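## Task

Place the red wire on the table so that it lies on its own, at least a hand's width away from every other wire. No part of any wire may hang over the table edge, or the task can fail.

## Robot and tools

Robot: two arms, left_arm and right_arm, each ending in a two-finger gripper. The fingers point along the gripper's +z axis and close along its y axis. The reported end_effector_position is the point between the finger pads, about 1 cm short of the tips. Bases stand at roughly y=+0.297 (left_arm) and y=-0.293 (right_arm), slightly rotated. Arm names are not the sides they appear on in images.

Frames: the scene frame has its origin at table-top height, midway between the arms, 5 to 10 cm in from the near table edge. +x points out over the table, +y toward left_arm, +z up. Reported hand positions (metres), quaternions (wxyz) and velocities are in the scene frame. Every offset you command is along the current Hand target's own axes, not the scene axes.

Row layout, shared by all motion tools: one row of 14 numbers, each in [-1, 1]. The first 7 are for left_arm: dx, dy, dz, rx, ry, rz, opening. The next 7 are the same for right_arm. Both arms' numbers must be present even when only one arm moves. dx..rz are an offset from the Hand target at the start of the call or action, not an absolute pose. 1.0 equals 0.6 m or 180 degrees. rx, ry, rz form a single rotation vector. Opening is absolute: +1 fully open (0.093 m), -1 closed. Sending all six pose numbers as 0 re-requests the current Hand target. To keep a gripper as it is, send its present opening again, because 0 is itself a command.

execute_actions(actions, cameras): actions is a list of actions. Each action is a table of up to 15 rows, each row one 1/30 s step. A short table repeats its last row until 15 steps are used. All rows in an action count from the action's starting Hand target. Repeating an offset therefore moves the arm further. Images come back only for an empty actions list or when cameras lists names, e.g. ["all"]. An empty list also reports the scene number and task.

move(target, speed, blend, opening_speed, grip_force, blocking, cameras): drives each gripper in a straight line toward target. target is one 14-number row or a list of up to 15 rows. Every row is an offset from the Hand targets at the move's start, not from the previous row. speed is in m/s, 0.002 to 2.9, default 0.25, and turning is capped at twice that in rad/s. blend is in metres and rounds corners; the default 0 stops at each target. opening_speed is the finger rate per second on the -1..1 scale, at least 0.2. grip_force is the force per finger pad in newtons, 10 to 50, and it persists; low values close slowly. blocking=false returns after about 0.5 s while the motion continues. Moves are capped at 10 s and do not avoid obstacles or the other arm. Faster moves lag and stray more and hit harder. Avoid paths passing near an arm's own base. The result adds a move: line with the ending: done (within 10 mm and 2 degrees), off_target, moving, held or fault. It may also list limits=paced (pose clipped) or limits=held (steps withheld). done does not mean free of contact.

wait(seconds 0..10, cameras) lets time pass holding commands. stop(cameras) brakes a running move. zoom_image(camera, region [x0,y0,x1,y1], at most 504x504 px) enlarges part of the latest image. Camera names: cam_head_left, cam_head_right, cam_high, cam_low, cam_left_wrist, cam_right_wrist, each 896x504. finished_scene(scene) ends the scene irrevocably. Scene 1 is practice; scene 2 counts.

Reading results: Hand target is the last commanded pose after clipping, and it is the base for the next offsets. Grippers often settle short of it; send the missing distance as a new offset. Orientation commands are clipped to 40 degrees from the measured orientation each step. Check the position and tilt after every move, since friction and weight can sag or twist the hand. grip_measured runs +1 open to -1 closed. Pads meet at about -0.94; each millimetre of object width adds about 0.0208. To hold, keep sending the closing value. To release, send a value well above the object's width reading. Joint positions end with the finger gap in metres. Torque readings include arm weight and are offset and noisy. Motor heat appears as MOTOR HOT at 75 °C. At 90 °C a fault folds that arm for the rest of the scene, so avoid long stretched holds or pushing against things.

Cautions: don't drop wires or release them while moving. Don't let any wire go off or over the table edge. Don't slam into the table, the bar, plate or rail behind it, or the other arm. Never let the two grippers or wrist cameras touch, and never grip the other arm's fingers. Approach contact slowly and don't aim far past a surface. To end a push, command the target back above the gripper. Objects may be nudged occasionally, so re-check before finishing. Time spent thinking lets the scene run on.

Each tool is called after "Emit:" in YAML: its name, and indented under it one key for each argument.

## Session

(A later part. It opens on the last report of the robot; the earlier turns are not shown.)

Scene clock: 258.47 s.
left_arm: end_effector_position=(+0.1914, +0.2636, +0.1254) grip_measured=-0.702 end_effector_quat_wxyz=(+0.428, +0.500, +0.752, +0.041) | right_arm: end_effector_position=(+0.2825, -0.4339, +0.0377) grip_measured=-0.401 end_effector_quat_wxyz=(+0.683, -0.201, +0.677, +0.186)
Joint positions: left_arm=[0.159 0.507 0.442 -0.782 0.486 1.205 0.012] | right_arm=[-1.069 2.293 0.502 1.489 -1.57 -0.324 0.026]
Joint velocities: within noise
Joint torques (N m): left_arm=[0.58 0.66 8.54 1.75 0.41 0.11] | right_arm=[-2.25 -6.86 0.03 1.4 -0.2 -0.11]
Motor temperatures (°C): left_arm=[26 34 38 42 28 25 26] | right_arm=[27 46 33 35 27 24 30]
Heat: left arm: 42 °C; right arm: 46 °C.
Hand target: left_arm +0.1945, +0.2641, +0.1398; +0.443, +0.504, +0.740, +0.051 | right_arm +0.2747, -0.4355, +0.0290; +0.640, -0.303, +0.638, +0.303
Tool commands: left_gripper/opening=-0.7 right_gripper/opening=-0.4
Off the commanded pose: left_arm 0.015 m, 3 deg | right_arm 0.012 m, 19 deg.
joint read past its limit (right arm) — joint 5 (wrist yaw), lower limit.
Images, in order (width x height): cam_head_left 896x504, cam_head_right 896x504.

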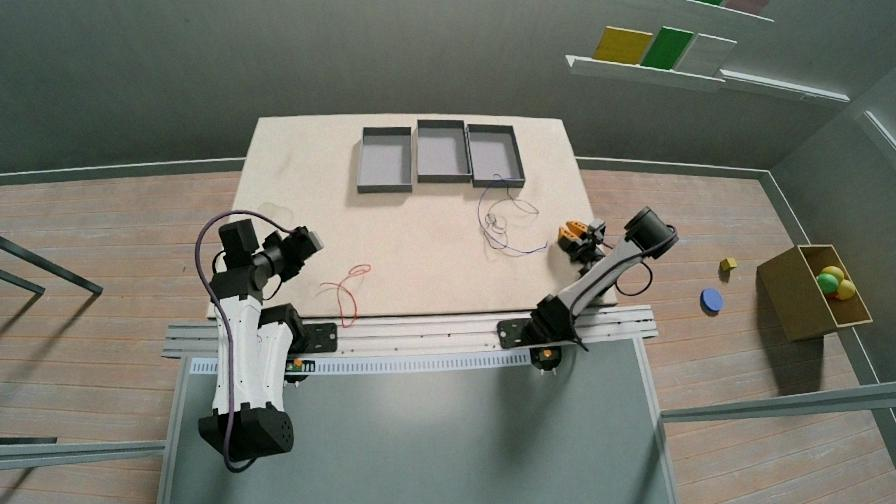

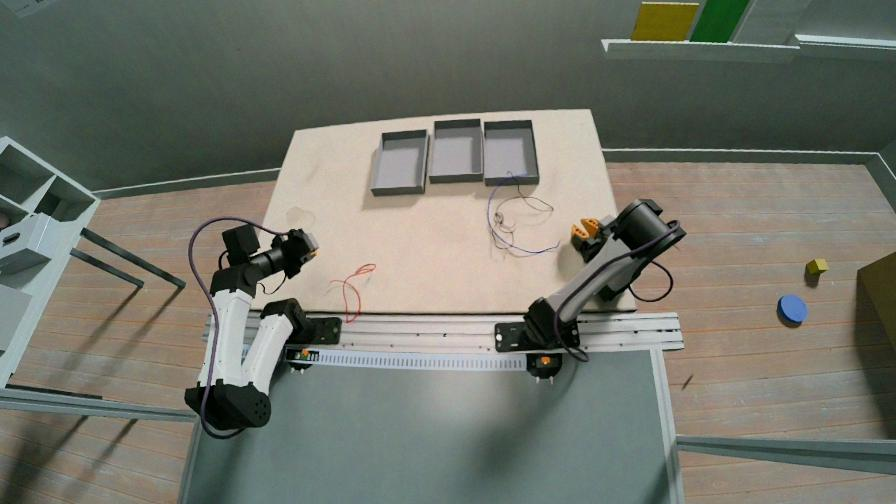

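Emit:
move:
  target:
    - [0.038,0.2,-0.195,0,0,0,-0.7,-0.35,0.1,0.1,0,0.05,0,0]
    - [0.038,0.2,-0.195,0,0,0,-0.7,-0.28,0.749,0.679,-0.0716,0.304,-0.0374,0.3]
  speed: 0.25
  blend: [0.06,0]
  cameras: ["all"]

Scene clock: 278.70 s.
left_arm: end_effector_position=(+0.1922, +0.3825, +0.2509) grip_measured=-0.702 end_effector_quat_wxyz=(+0.432, +0.496, +0.752, +0.046) | right_arm: end_effector_position=(+0.1803, +0.1602, +0.1956) grip_measured=+0.299 end_effector_quat_wxyz=(+0.252, -0.518, +0.801, +0.164)
Joint positions: left_arm=[0.935 1.123 1.211 -1.502 0.847 2.091 0.012] | right_arm=[1.14 1.877 1.752 -0.837 0.023 0.038 0.06]
Joint torques (N m): left_arm=[0.36 -1.06 7.34 0.43 0.65 0.11] | right_arm=[0.21 -10.5 8.75 1.43 0.16 0.31]
Heat: left arm: 41 °C; right arm: 46 °C.
Hand target: left_arm +0.1934, +0.3839, +0.2593; +0.443, +0.504, +0.740, +0.051 | right_arm +0.1839, +0.1642, +0.1971; +0.255, -0.511, +0.805, +0.160
Off the commanded pose: left_arm 0.008 m, 2 deg | right_arm 0.006 m, 1 deg.
joint sent to its limit (left arm) — joint 6 (wrist roll), upper limit. The joint targets still meet the commanded pose.
move: done; limits=paced

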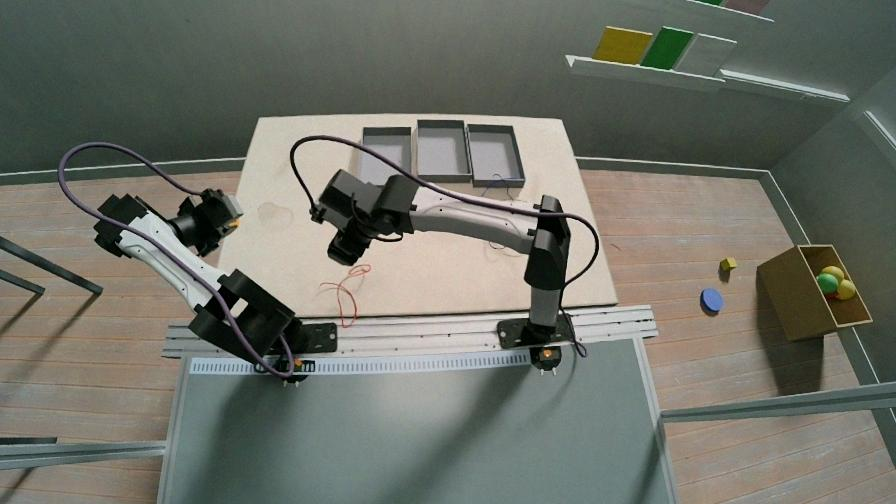

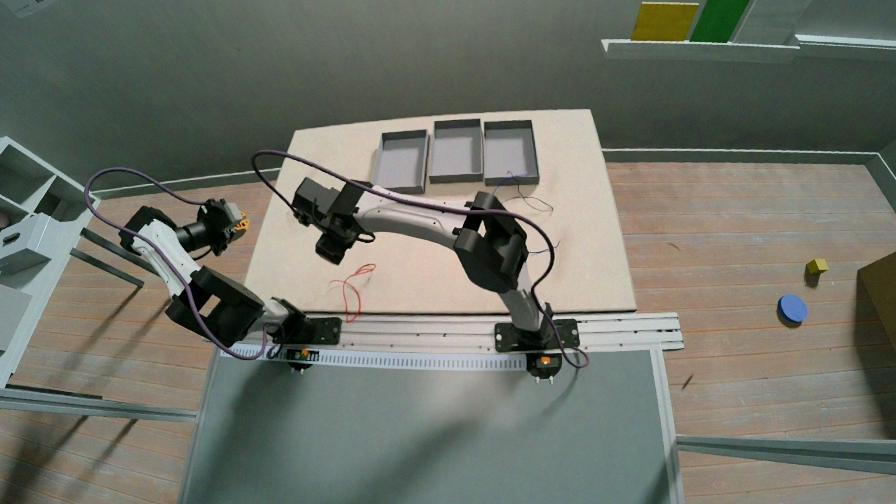

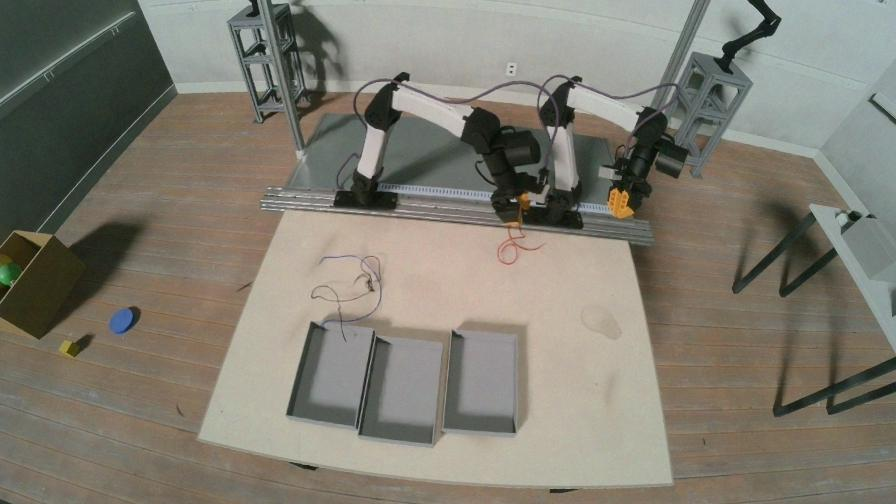

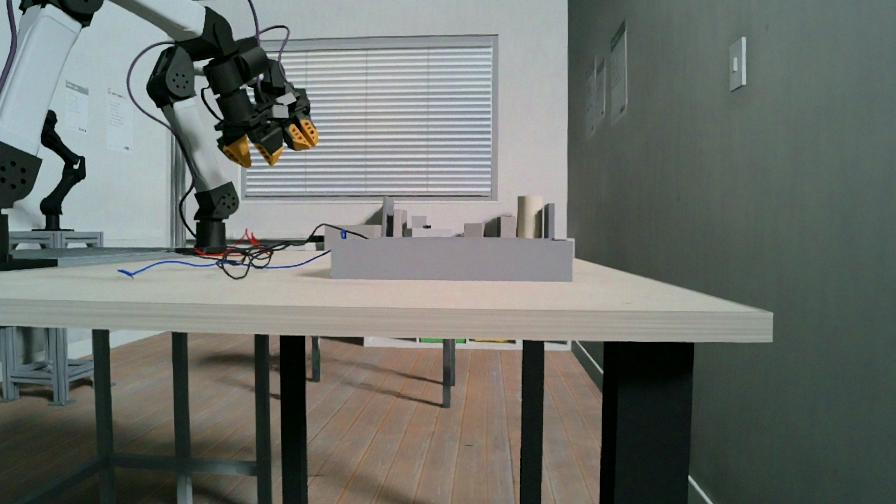

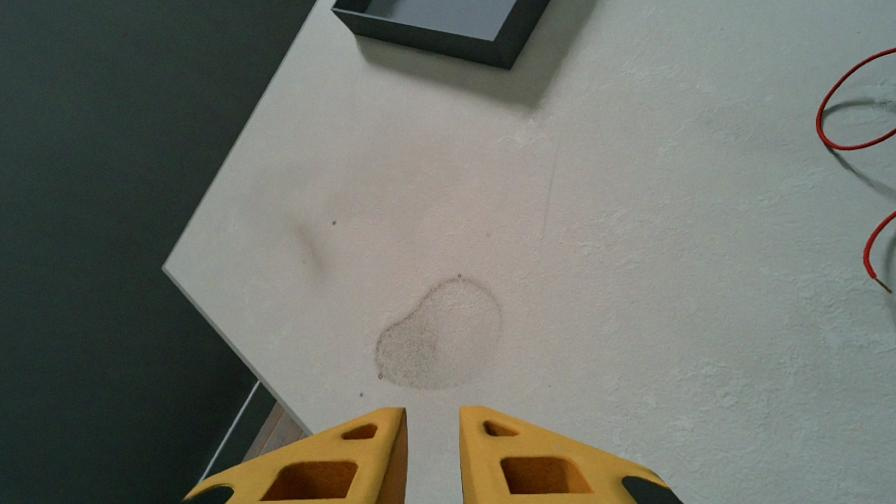

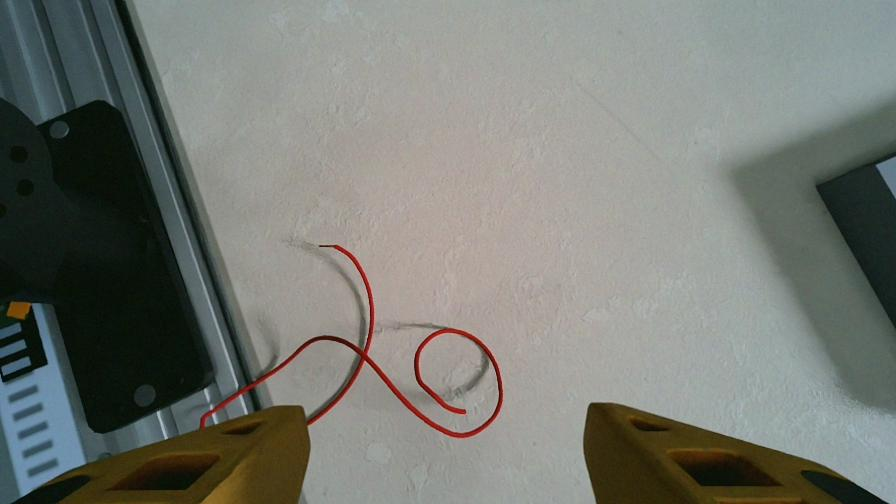

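Emit:
move:
  target:
    - [0,0,0,0,0,0,-0.7,-0.018,0.087,0.0125,0,0,0,0]
    - [0,0,0,0,0,0,-0.7,0.147,0.087,0.247,0,0,0,0]
  speed: [0.2,0.12]
  cameras: ["cam_right_wrist","cam_low","cam_left_wrist","cam_high"]

Scene clock: 294.17 s.
left_arm: end_effector_position=(+0.1922, +0.3825, +0.2509) grip_measured=-0.702 end_effector_quat_wxyz=(+0.432, +0.496, +0.752, +0.046) | right_arm: end_effector_position=(+0.1400, +0.2018, +0.0356) grip_measured=+0.001 end_effector_quat_wxyz=(+0.258, -0.518, +0.798, +0.169)
Joint positions: left_arm=[0.935 1.123 1.211 -1.502 0.847 2.091 0.012] | right_arm=[1.267 2.079 1.379 -0.253 0.094 0.14 0.045]
Joint torques (N m): left_arm=[0.32 -1.09 7.35 0.42 0.64 0.12] | right_arm=[-0.21 -12.11 4.64 1.71 0.19 0.34]
Motor temperatures (°C): left_arm=[25 32 41 37 28 25 26] | right_arm=[27 50 36 34 27 24 30]
Heat: left arm: 41 °C; right arm: 50 °C.
Hand target: left_arm +0.1934, +0.3839, +0.2593; +0.443, +0.504, +0.740, +0.051 | right_arm +0.1428, +0.1981, +0.0250; +0.255, -0.511, +0.805, +0.160
Off the commanded pose: left_arm 0.009 m, 2 deg | right_arm 0.012 m, 2 deg.
joint sent to its limit (left arm) — joint 6 (wrist roll), upper limit. The joint targets still meet the commanded pose.
move: off_target (right_arm)
Images, in order (width x height): cam_high 896x504, cam_low 896x504, cam_left_wrist 896x504, cam_right_wrist 896x504.

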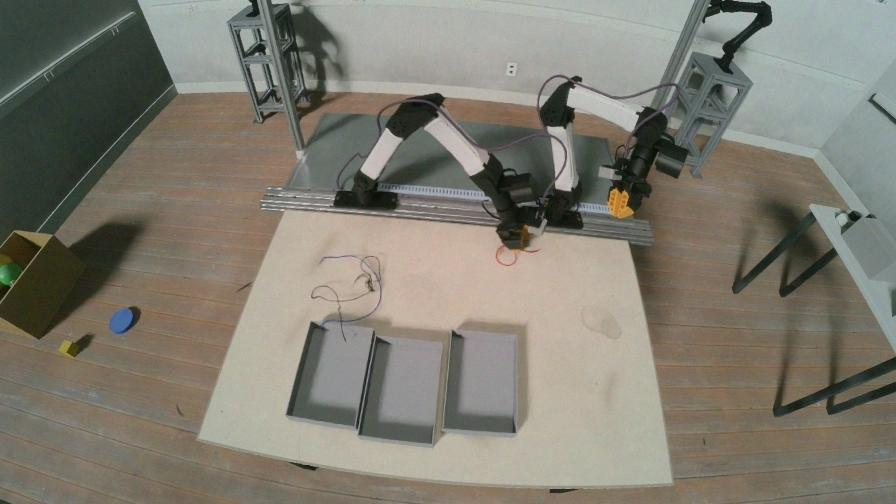

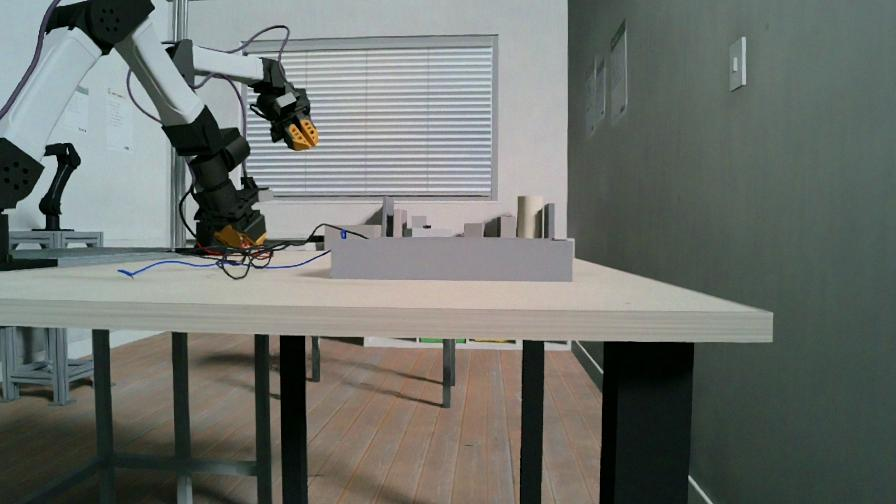

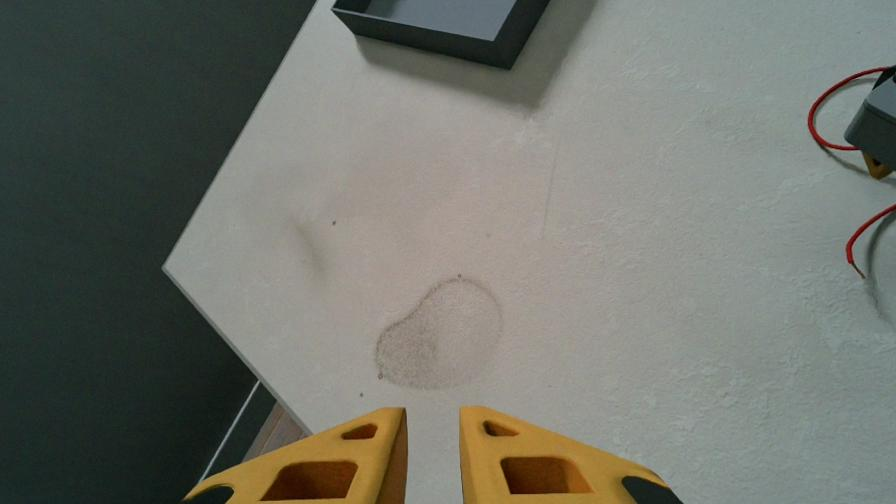

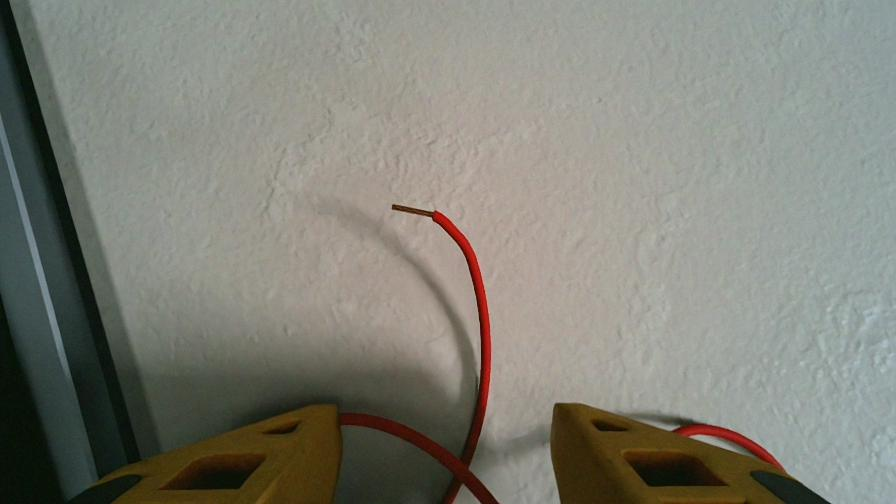

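Emit:
move:
  target:
    - [0,0,0,0,0,0,-0.7,0.011,0,0.01,0,0,0,0]
    - [0,0,0,0,0,0,-0.7,0.011,0,0.01,0,0,0,-1]
  speed: 0.08
  opening_speed: 0.6
  cameras: ["cam_right_wrist"]

Scene clock: 299.73 s.
left_arm: end_effector_position=(+0.1922, +0.3825, +0.2509) grip_measured=-0.702 end_effector_quat_wxyz=(+0.432, +0.496, +0.752, +0.046) | right_arm: end_effector_position=(+0.1403, +0.2018, +0.0326) grip_measured=-0.988 end_effector_quat_wxyz=(+0.263, -0.516, +0.797, +0.172)
Joint positions: left_arm=[0.935 1.123 1.211 -1.502 0.847 2.091 0.012] | right_arm=[1.267 2.079 1.358 -0.219 0.095 0.14 0]
Joint torques (N m): left_arm=[0.31 -1.03 7.42 0.43 0.66 0.12] | right_arm=[0.14 -11.33 4.64 1.69 0.14 0.32]
Heat: left arm: 41 °C; right arm: 52 °C.
Hand target: left_arm +0.1934, +0.3839, +0.2593; +0.443, +0.504, +0.740, +0.051 | right_arm +0.1419, +0.1963, +0.0163; +0.255, -0.511, +0.805, +0.160
Off the commanded pose: left_arm 0.009 m, 2 deg | right_arm 0.017 m, 2 deg.
joint sent to its limit (left arm) — joint 6 (wrist roll), upper limit. The joint targets still meet the commanded pose.
move: off_target (right_arm); target 2's new opening was sent with right_arm's hand 0.017 m and 2 deg from that target
Images, in order (width x height): cam_right_wrist 896x504.

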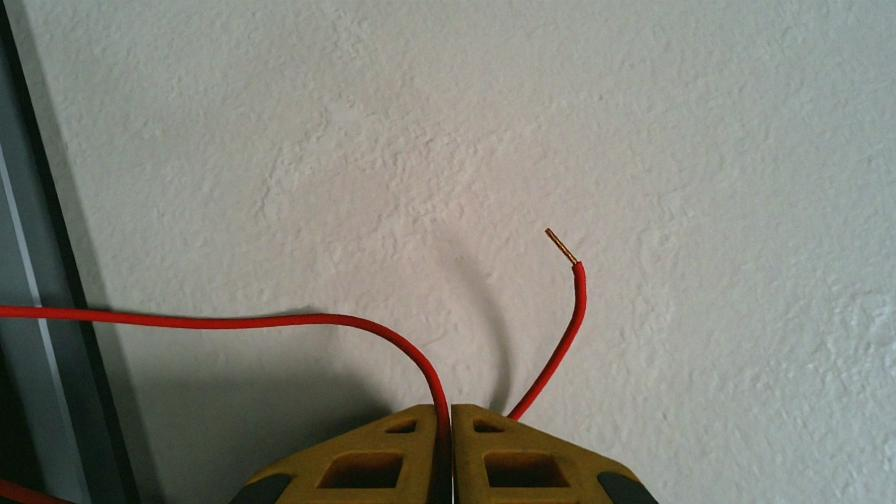

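Emit:
move:
  target:
    - [0,0,0,0,0,0,-0.7,-0.07,-0.061,-0.053,0,0,0,-1]
    - [0,0,0,0,0,0,-0.7,-0.112,-0.257,-0.023,0,0,0,-1]
    - [0,0,0,0,0,0,-0.7,-0.076,-0.257,0.028,0,0,0,-1]
  speed: 0.12
  blend: [0.02,0.02,0]
  cameras: ["cam_right_wrist","cam_high","cam_low","cam_head_left"]

Emit:
zoom_image:
  camera: "cam_high"
  region: [460, 180, 620, 310]

Scene clock: 308.63 s.
left_arm: end_effector_position=(+0.1922, +0.3825, +0.2509) grip_measured=-0.702 end_effector_quat_wxyz=(+0.432, +0.496, +0.752, +0.046) | right_arm: end_effector_position=(+0.3046, +0.1748, +0.0441) grip_measured=-0.988 end_effector_quat_wxyz=(+0.268, -0.503, +0.806, +0.159)
Joint positions: left_arm=[0.935 1.123 1.211 -1.502 0.847 2.091 0.012] | right_arm=[0.912 2.221 1.639 -0.362 -0.078 -0.124 0]
Joint torques (N m): left_arm=[0.35 -1.01 7.35 0.42 0.64 0.12] | right_arm=[-0.35 -13.53 5 1.63 -0.18 -0.02]
Heat: left arm: 41 °C; right arm: 54 °C.
Hand target: left_arm +0.1934, +0.3839, +0.2593; +0.443, +0.504, +0.740, +0.051 | right_arm +0.3015, +0.1730, +0.0293; +0.256, -0.511, +0.805, +0.160
Off the commanded pose: left_arm 0.009 m, 2 deg | right_arm 0.015 m, 2 deg.
joint sent to its limit (left arm) — joint 6 (wrist roll), upper limit. The joint targets still meet the commanded pose.
move: off_target (right_arm); blend cut to 0.0187 m at target 2
Images, in order (width x height): cam_head_left 896x504, cam_high 896x504, cam_low 896x504, cam_right_wrist 896x504.

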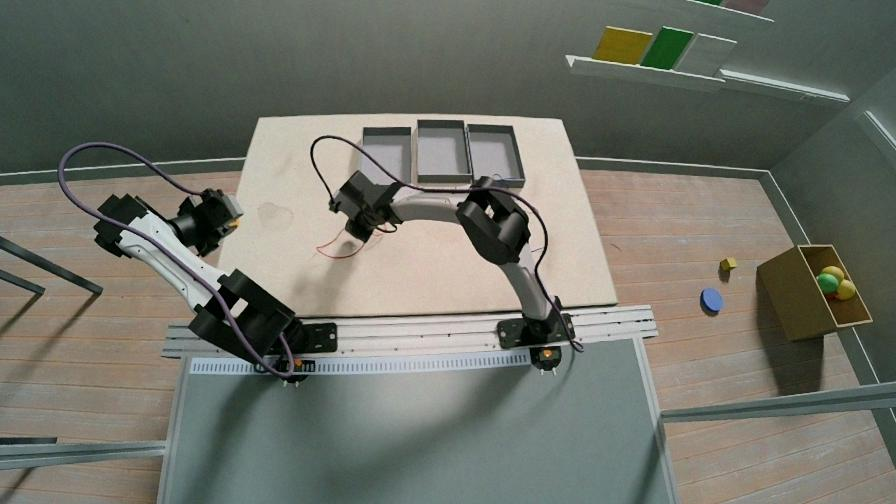

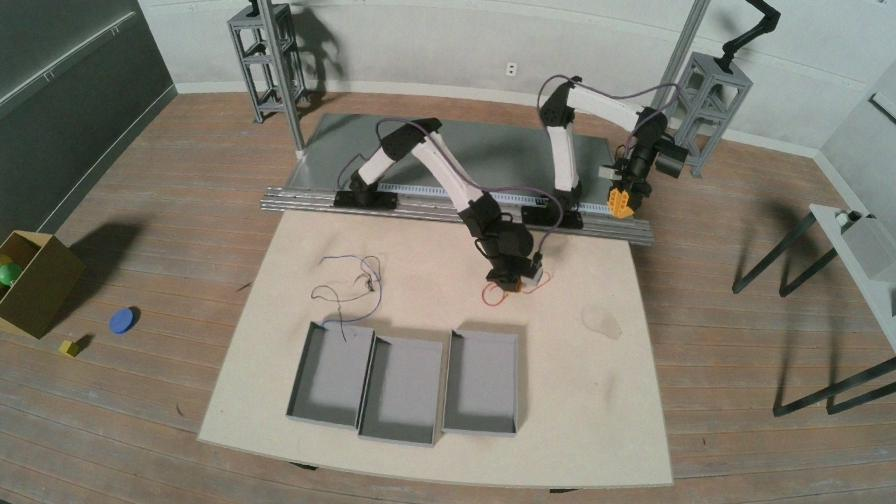

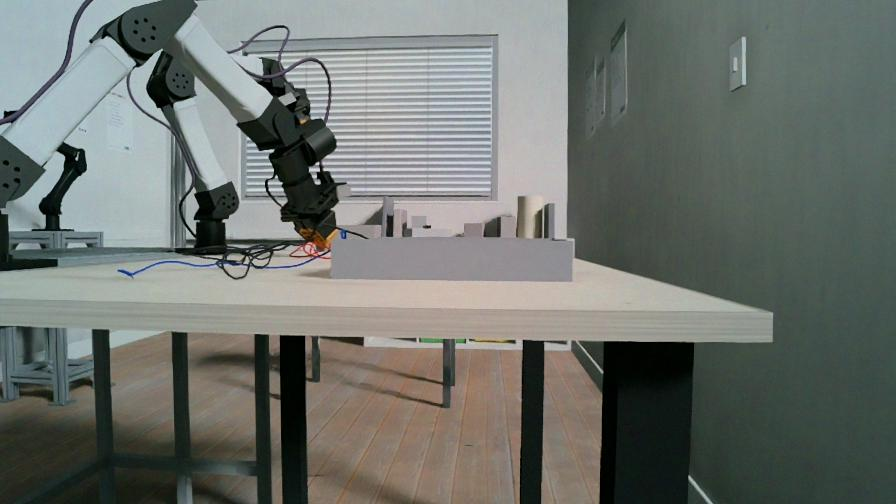

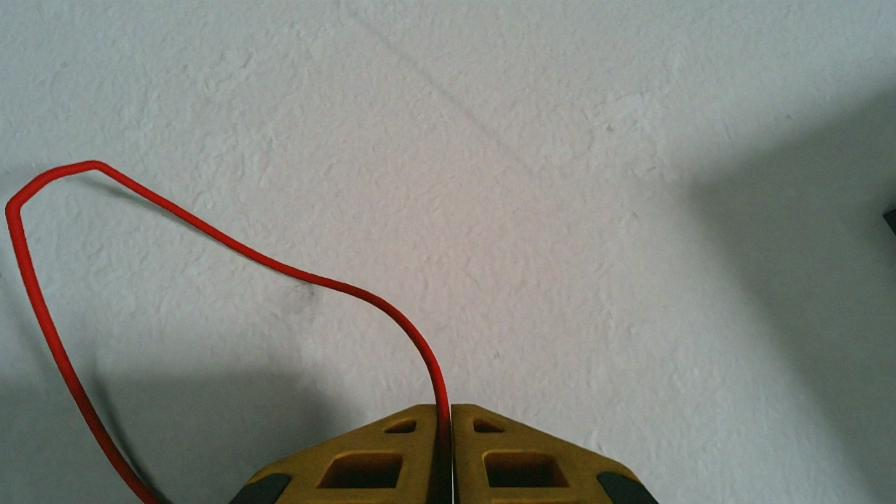

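Scaled by 3.150 from the camera's 896x504 image, which has a finer 1280x720 frame.

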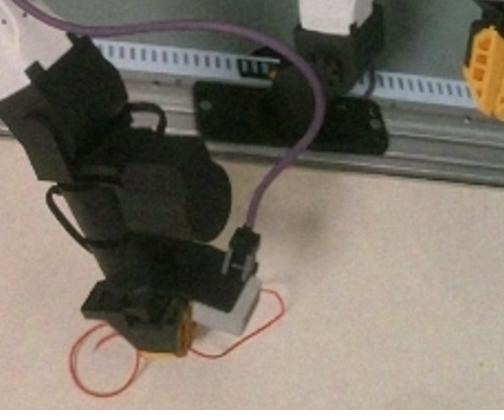

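Emit:
move:
  target:
    - [0,0,0,0,0,0,-0.7,0.016,0,0.022,0,0,0,-1]
    - [0,0,0,0,0,0,-0.7,0.016,0,0.022,0,0,0,-0.3]
    - [0,0,0,0,0,0,-0.7,-0.0,0,-0.13,0,0,0,-0.3]
  speed: 0.1
  opening_speed: 0.8
  cameras: ["cam_right_wrist","cam_high","cam_low"]

Emit:
zoom_image:
  camera: "cam_high"
  region: [460, 180, 620, 310]

Scene clock: 318.03 s.
left_arm: end_effector_position=(+0.1922, +0.3825, +0.2509) grip_measured=-0.702 end_effector_quat_wxyz=(+0.432, +0.496, +0.752, +0.046) | right_arm: end_effector_position=(+0.2849, +0.1380, +0.0870) grip_measured=-0.301 end_effector_quat_wxyz=(+0.256, -0.506, +0.809, +0.155)
Joint positions: left_arm=[0.935 1.123 1.211 -1.502 0.847 2.091 0.012] | right_arm=[0.9 2.032 1.534 -0.472 -0.088 -0.138 0.031]
Joint torques (N m): left_arm=[0.32 -1.07 7.34 0.41 0.64 0.12] | right_arm=[-0.35 -16.27 4.62 1.42 -0.21 0]
Motor temperatures (°C): left_arm=[25 31 41 35 28 25 26] | right_arm=[27 56 35 35 27 24 30]
Heat: left arm: 41 °C; right arm: 56 °C.
Hand target: left_arm +0.1934, +0.3839, +0.2593; +0.443, +0.504, +0.740, +0.051 | right_arm +0.2822, +0.1325, +0.0930; +0.255, -0.511, +0.805, +0.160
Off the commanded pose: left_arm 0.009 m, 2 deg | right_arm 0.009 m, 1 deg.
joint sent to its limit (left arm) — joint 6 (wrist roll), upper limit. The joint targets still meet the commanded pose.
move: done; target 2's new opening was sent with right_arm's hand 0.016 m and 2 deg from that target
Images, in order (width x height): cam_high 896x504, cam_low 896x504, cam_right_wrist 896x504.

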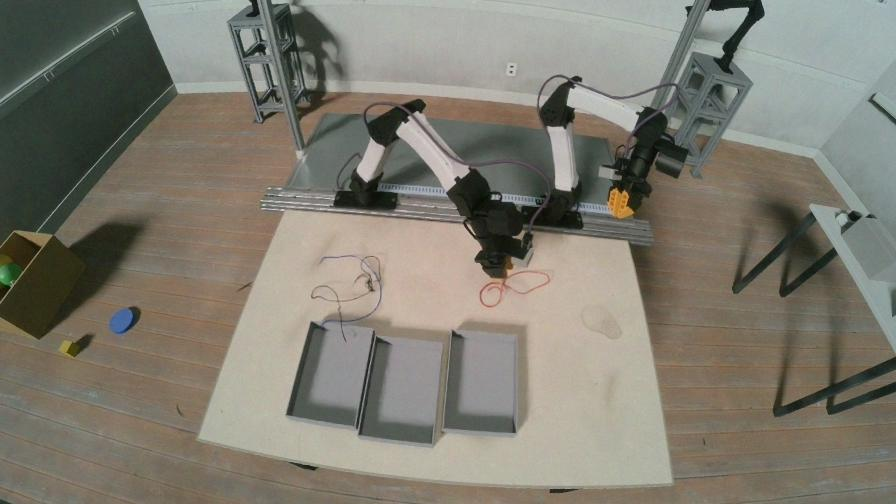

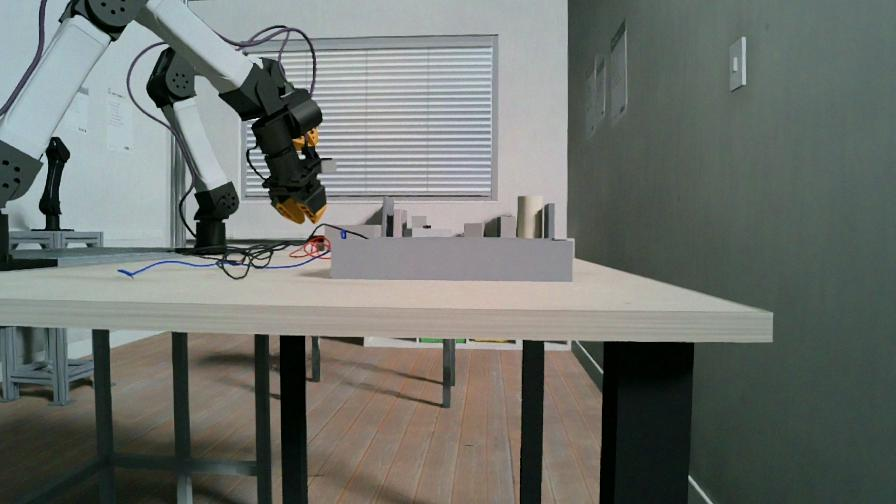

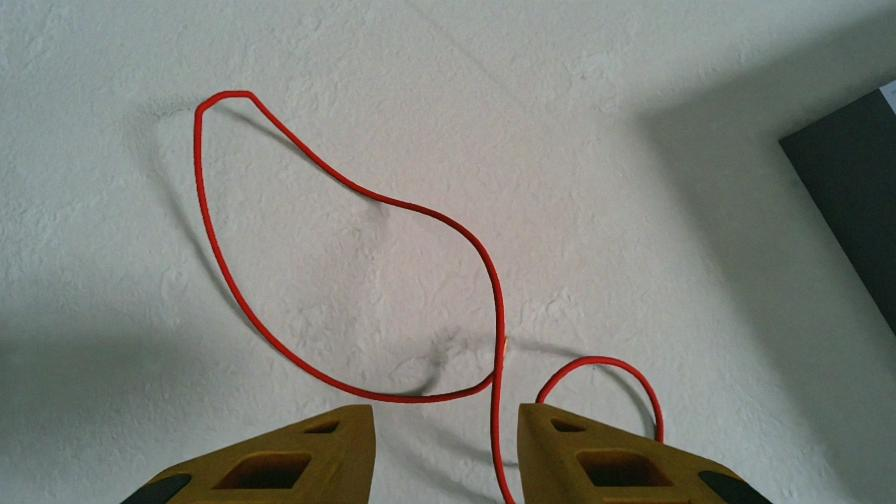

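Scaled by 3.150 from the camera's 896x504 image, which has a finer 1280x720 frame.

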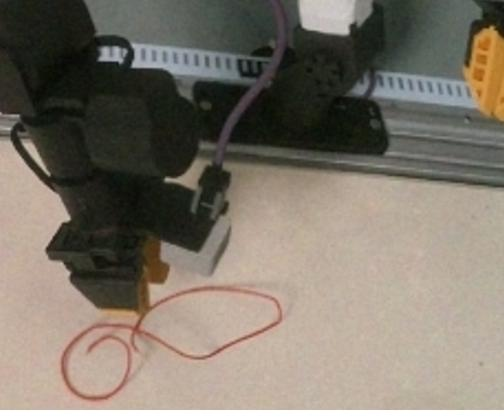

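Emit:
move:
  target: [0,0,0,0,0,0,-0.7,-0.053,-0.034,-0.207,0,0,0,-0.3]
  speed: 0.15
  cameras: ["cam_right_wrist","cam_high","cam_low"]

Emit:
zoom_image:
  camera: "cam_low"
  region: [250, 160, 400, 290]

Scene clock: 322.90 s.
left_arm: end_effector_position=(+0.1922, +0.3825, +0.2509) grip_measured=-0.702 end_effector_quat_wxyz=(+0.432, +0.496, +0.752, +0.046) | right_arm: end_effector_position=(+0.2804, +0.0824, +0.1953) grip_measured=-0.301 end_effector_quat_wxyz=(+0.241, -0.507, +0.814, +0.150)
Joint positions: left_arm=[0.935 1.123 1.211 -1.502 0.847 2.091 0.012] | right_arm=[0.823 1.846 1.731 -0.895 -0.13 -0.2 0.031]
Joint torques (N m): left_arm=[0.28 -1.07 7.32 0.41 0.67 0.11] | right_arm=[-0.36 -13.71 8.29 1.31 -0.28 0.01]
Motor temperatures (°C): left_arm=[25 31 41 34 28 25 26] | right_arm=[27 57 36 35 27 24 30]
Heat: left arm: 41 °C; right arm: 57 °C.
Hand target: left_arm +0.1934, +0.3839, +0.2593; +0.443, +0.504, +0.740, +0.051 | right_arm +0.2808, +0.0829, +0.2130; +0.255, -0.511, +0.805, +0.160
Off the commanded pose: left_arm 0.009 m, 2 deg | right_arm 0.018 m, 2 deg.
joint sent to its limit (left arm) — joint 6 (wrist roll), upper limit. The joint targets still meet the commanded pose.
move: off_target (right_arm)
Images, in order (width x height): cam_high 896x504, cam_low 896x504, cam_right_wrist 896x504.

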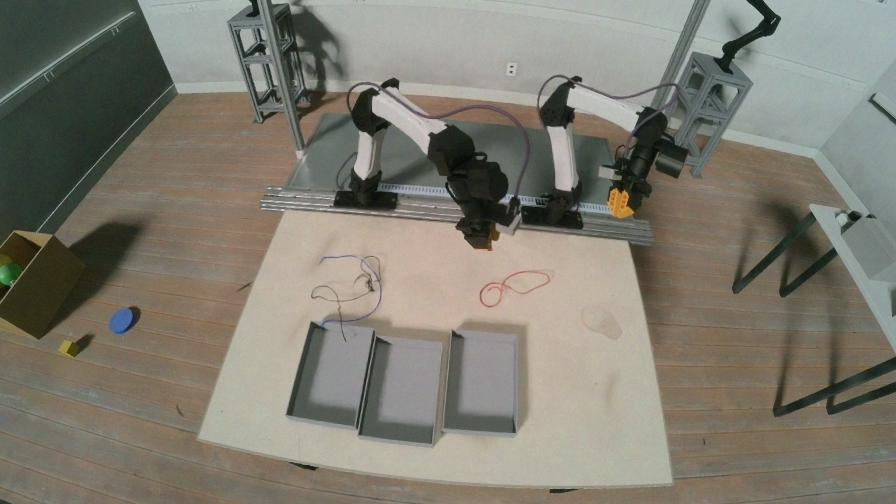

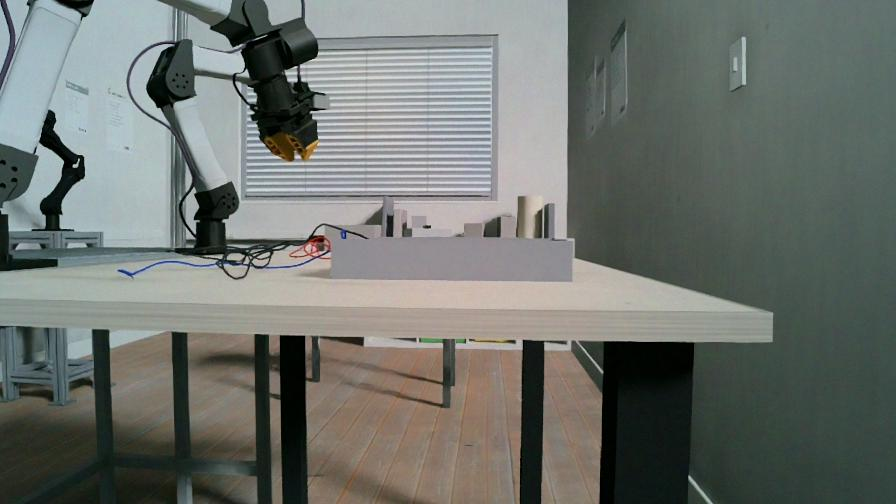

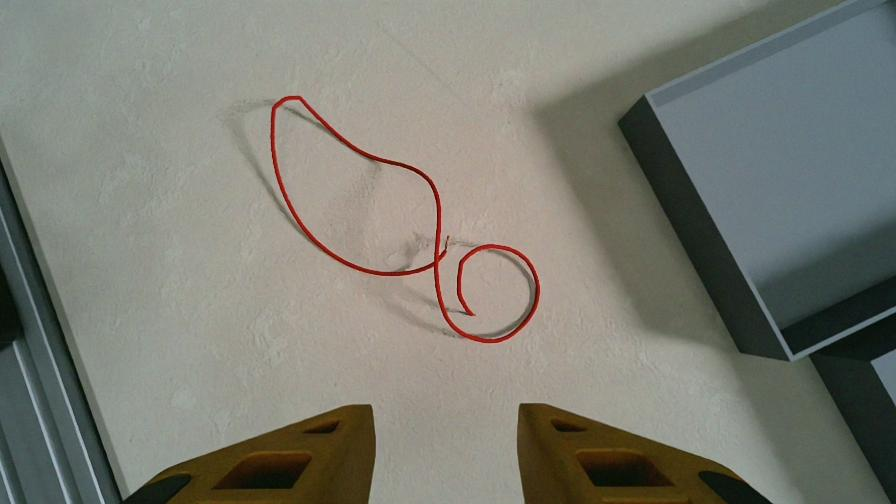

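Scaled by 3.360 from the camera's 896x504 image, which has a finer 1280x720 frame.

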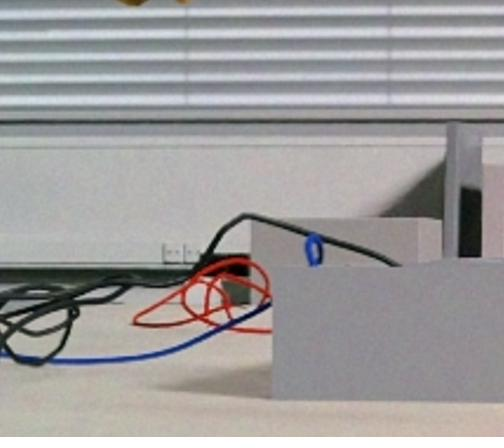

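Emit:
finished_scene:
  scene: 2

The scene is finished: the task was done.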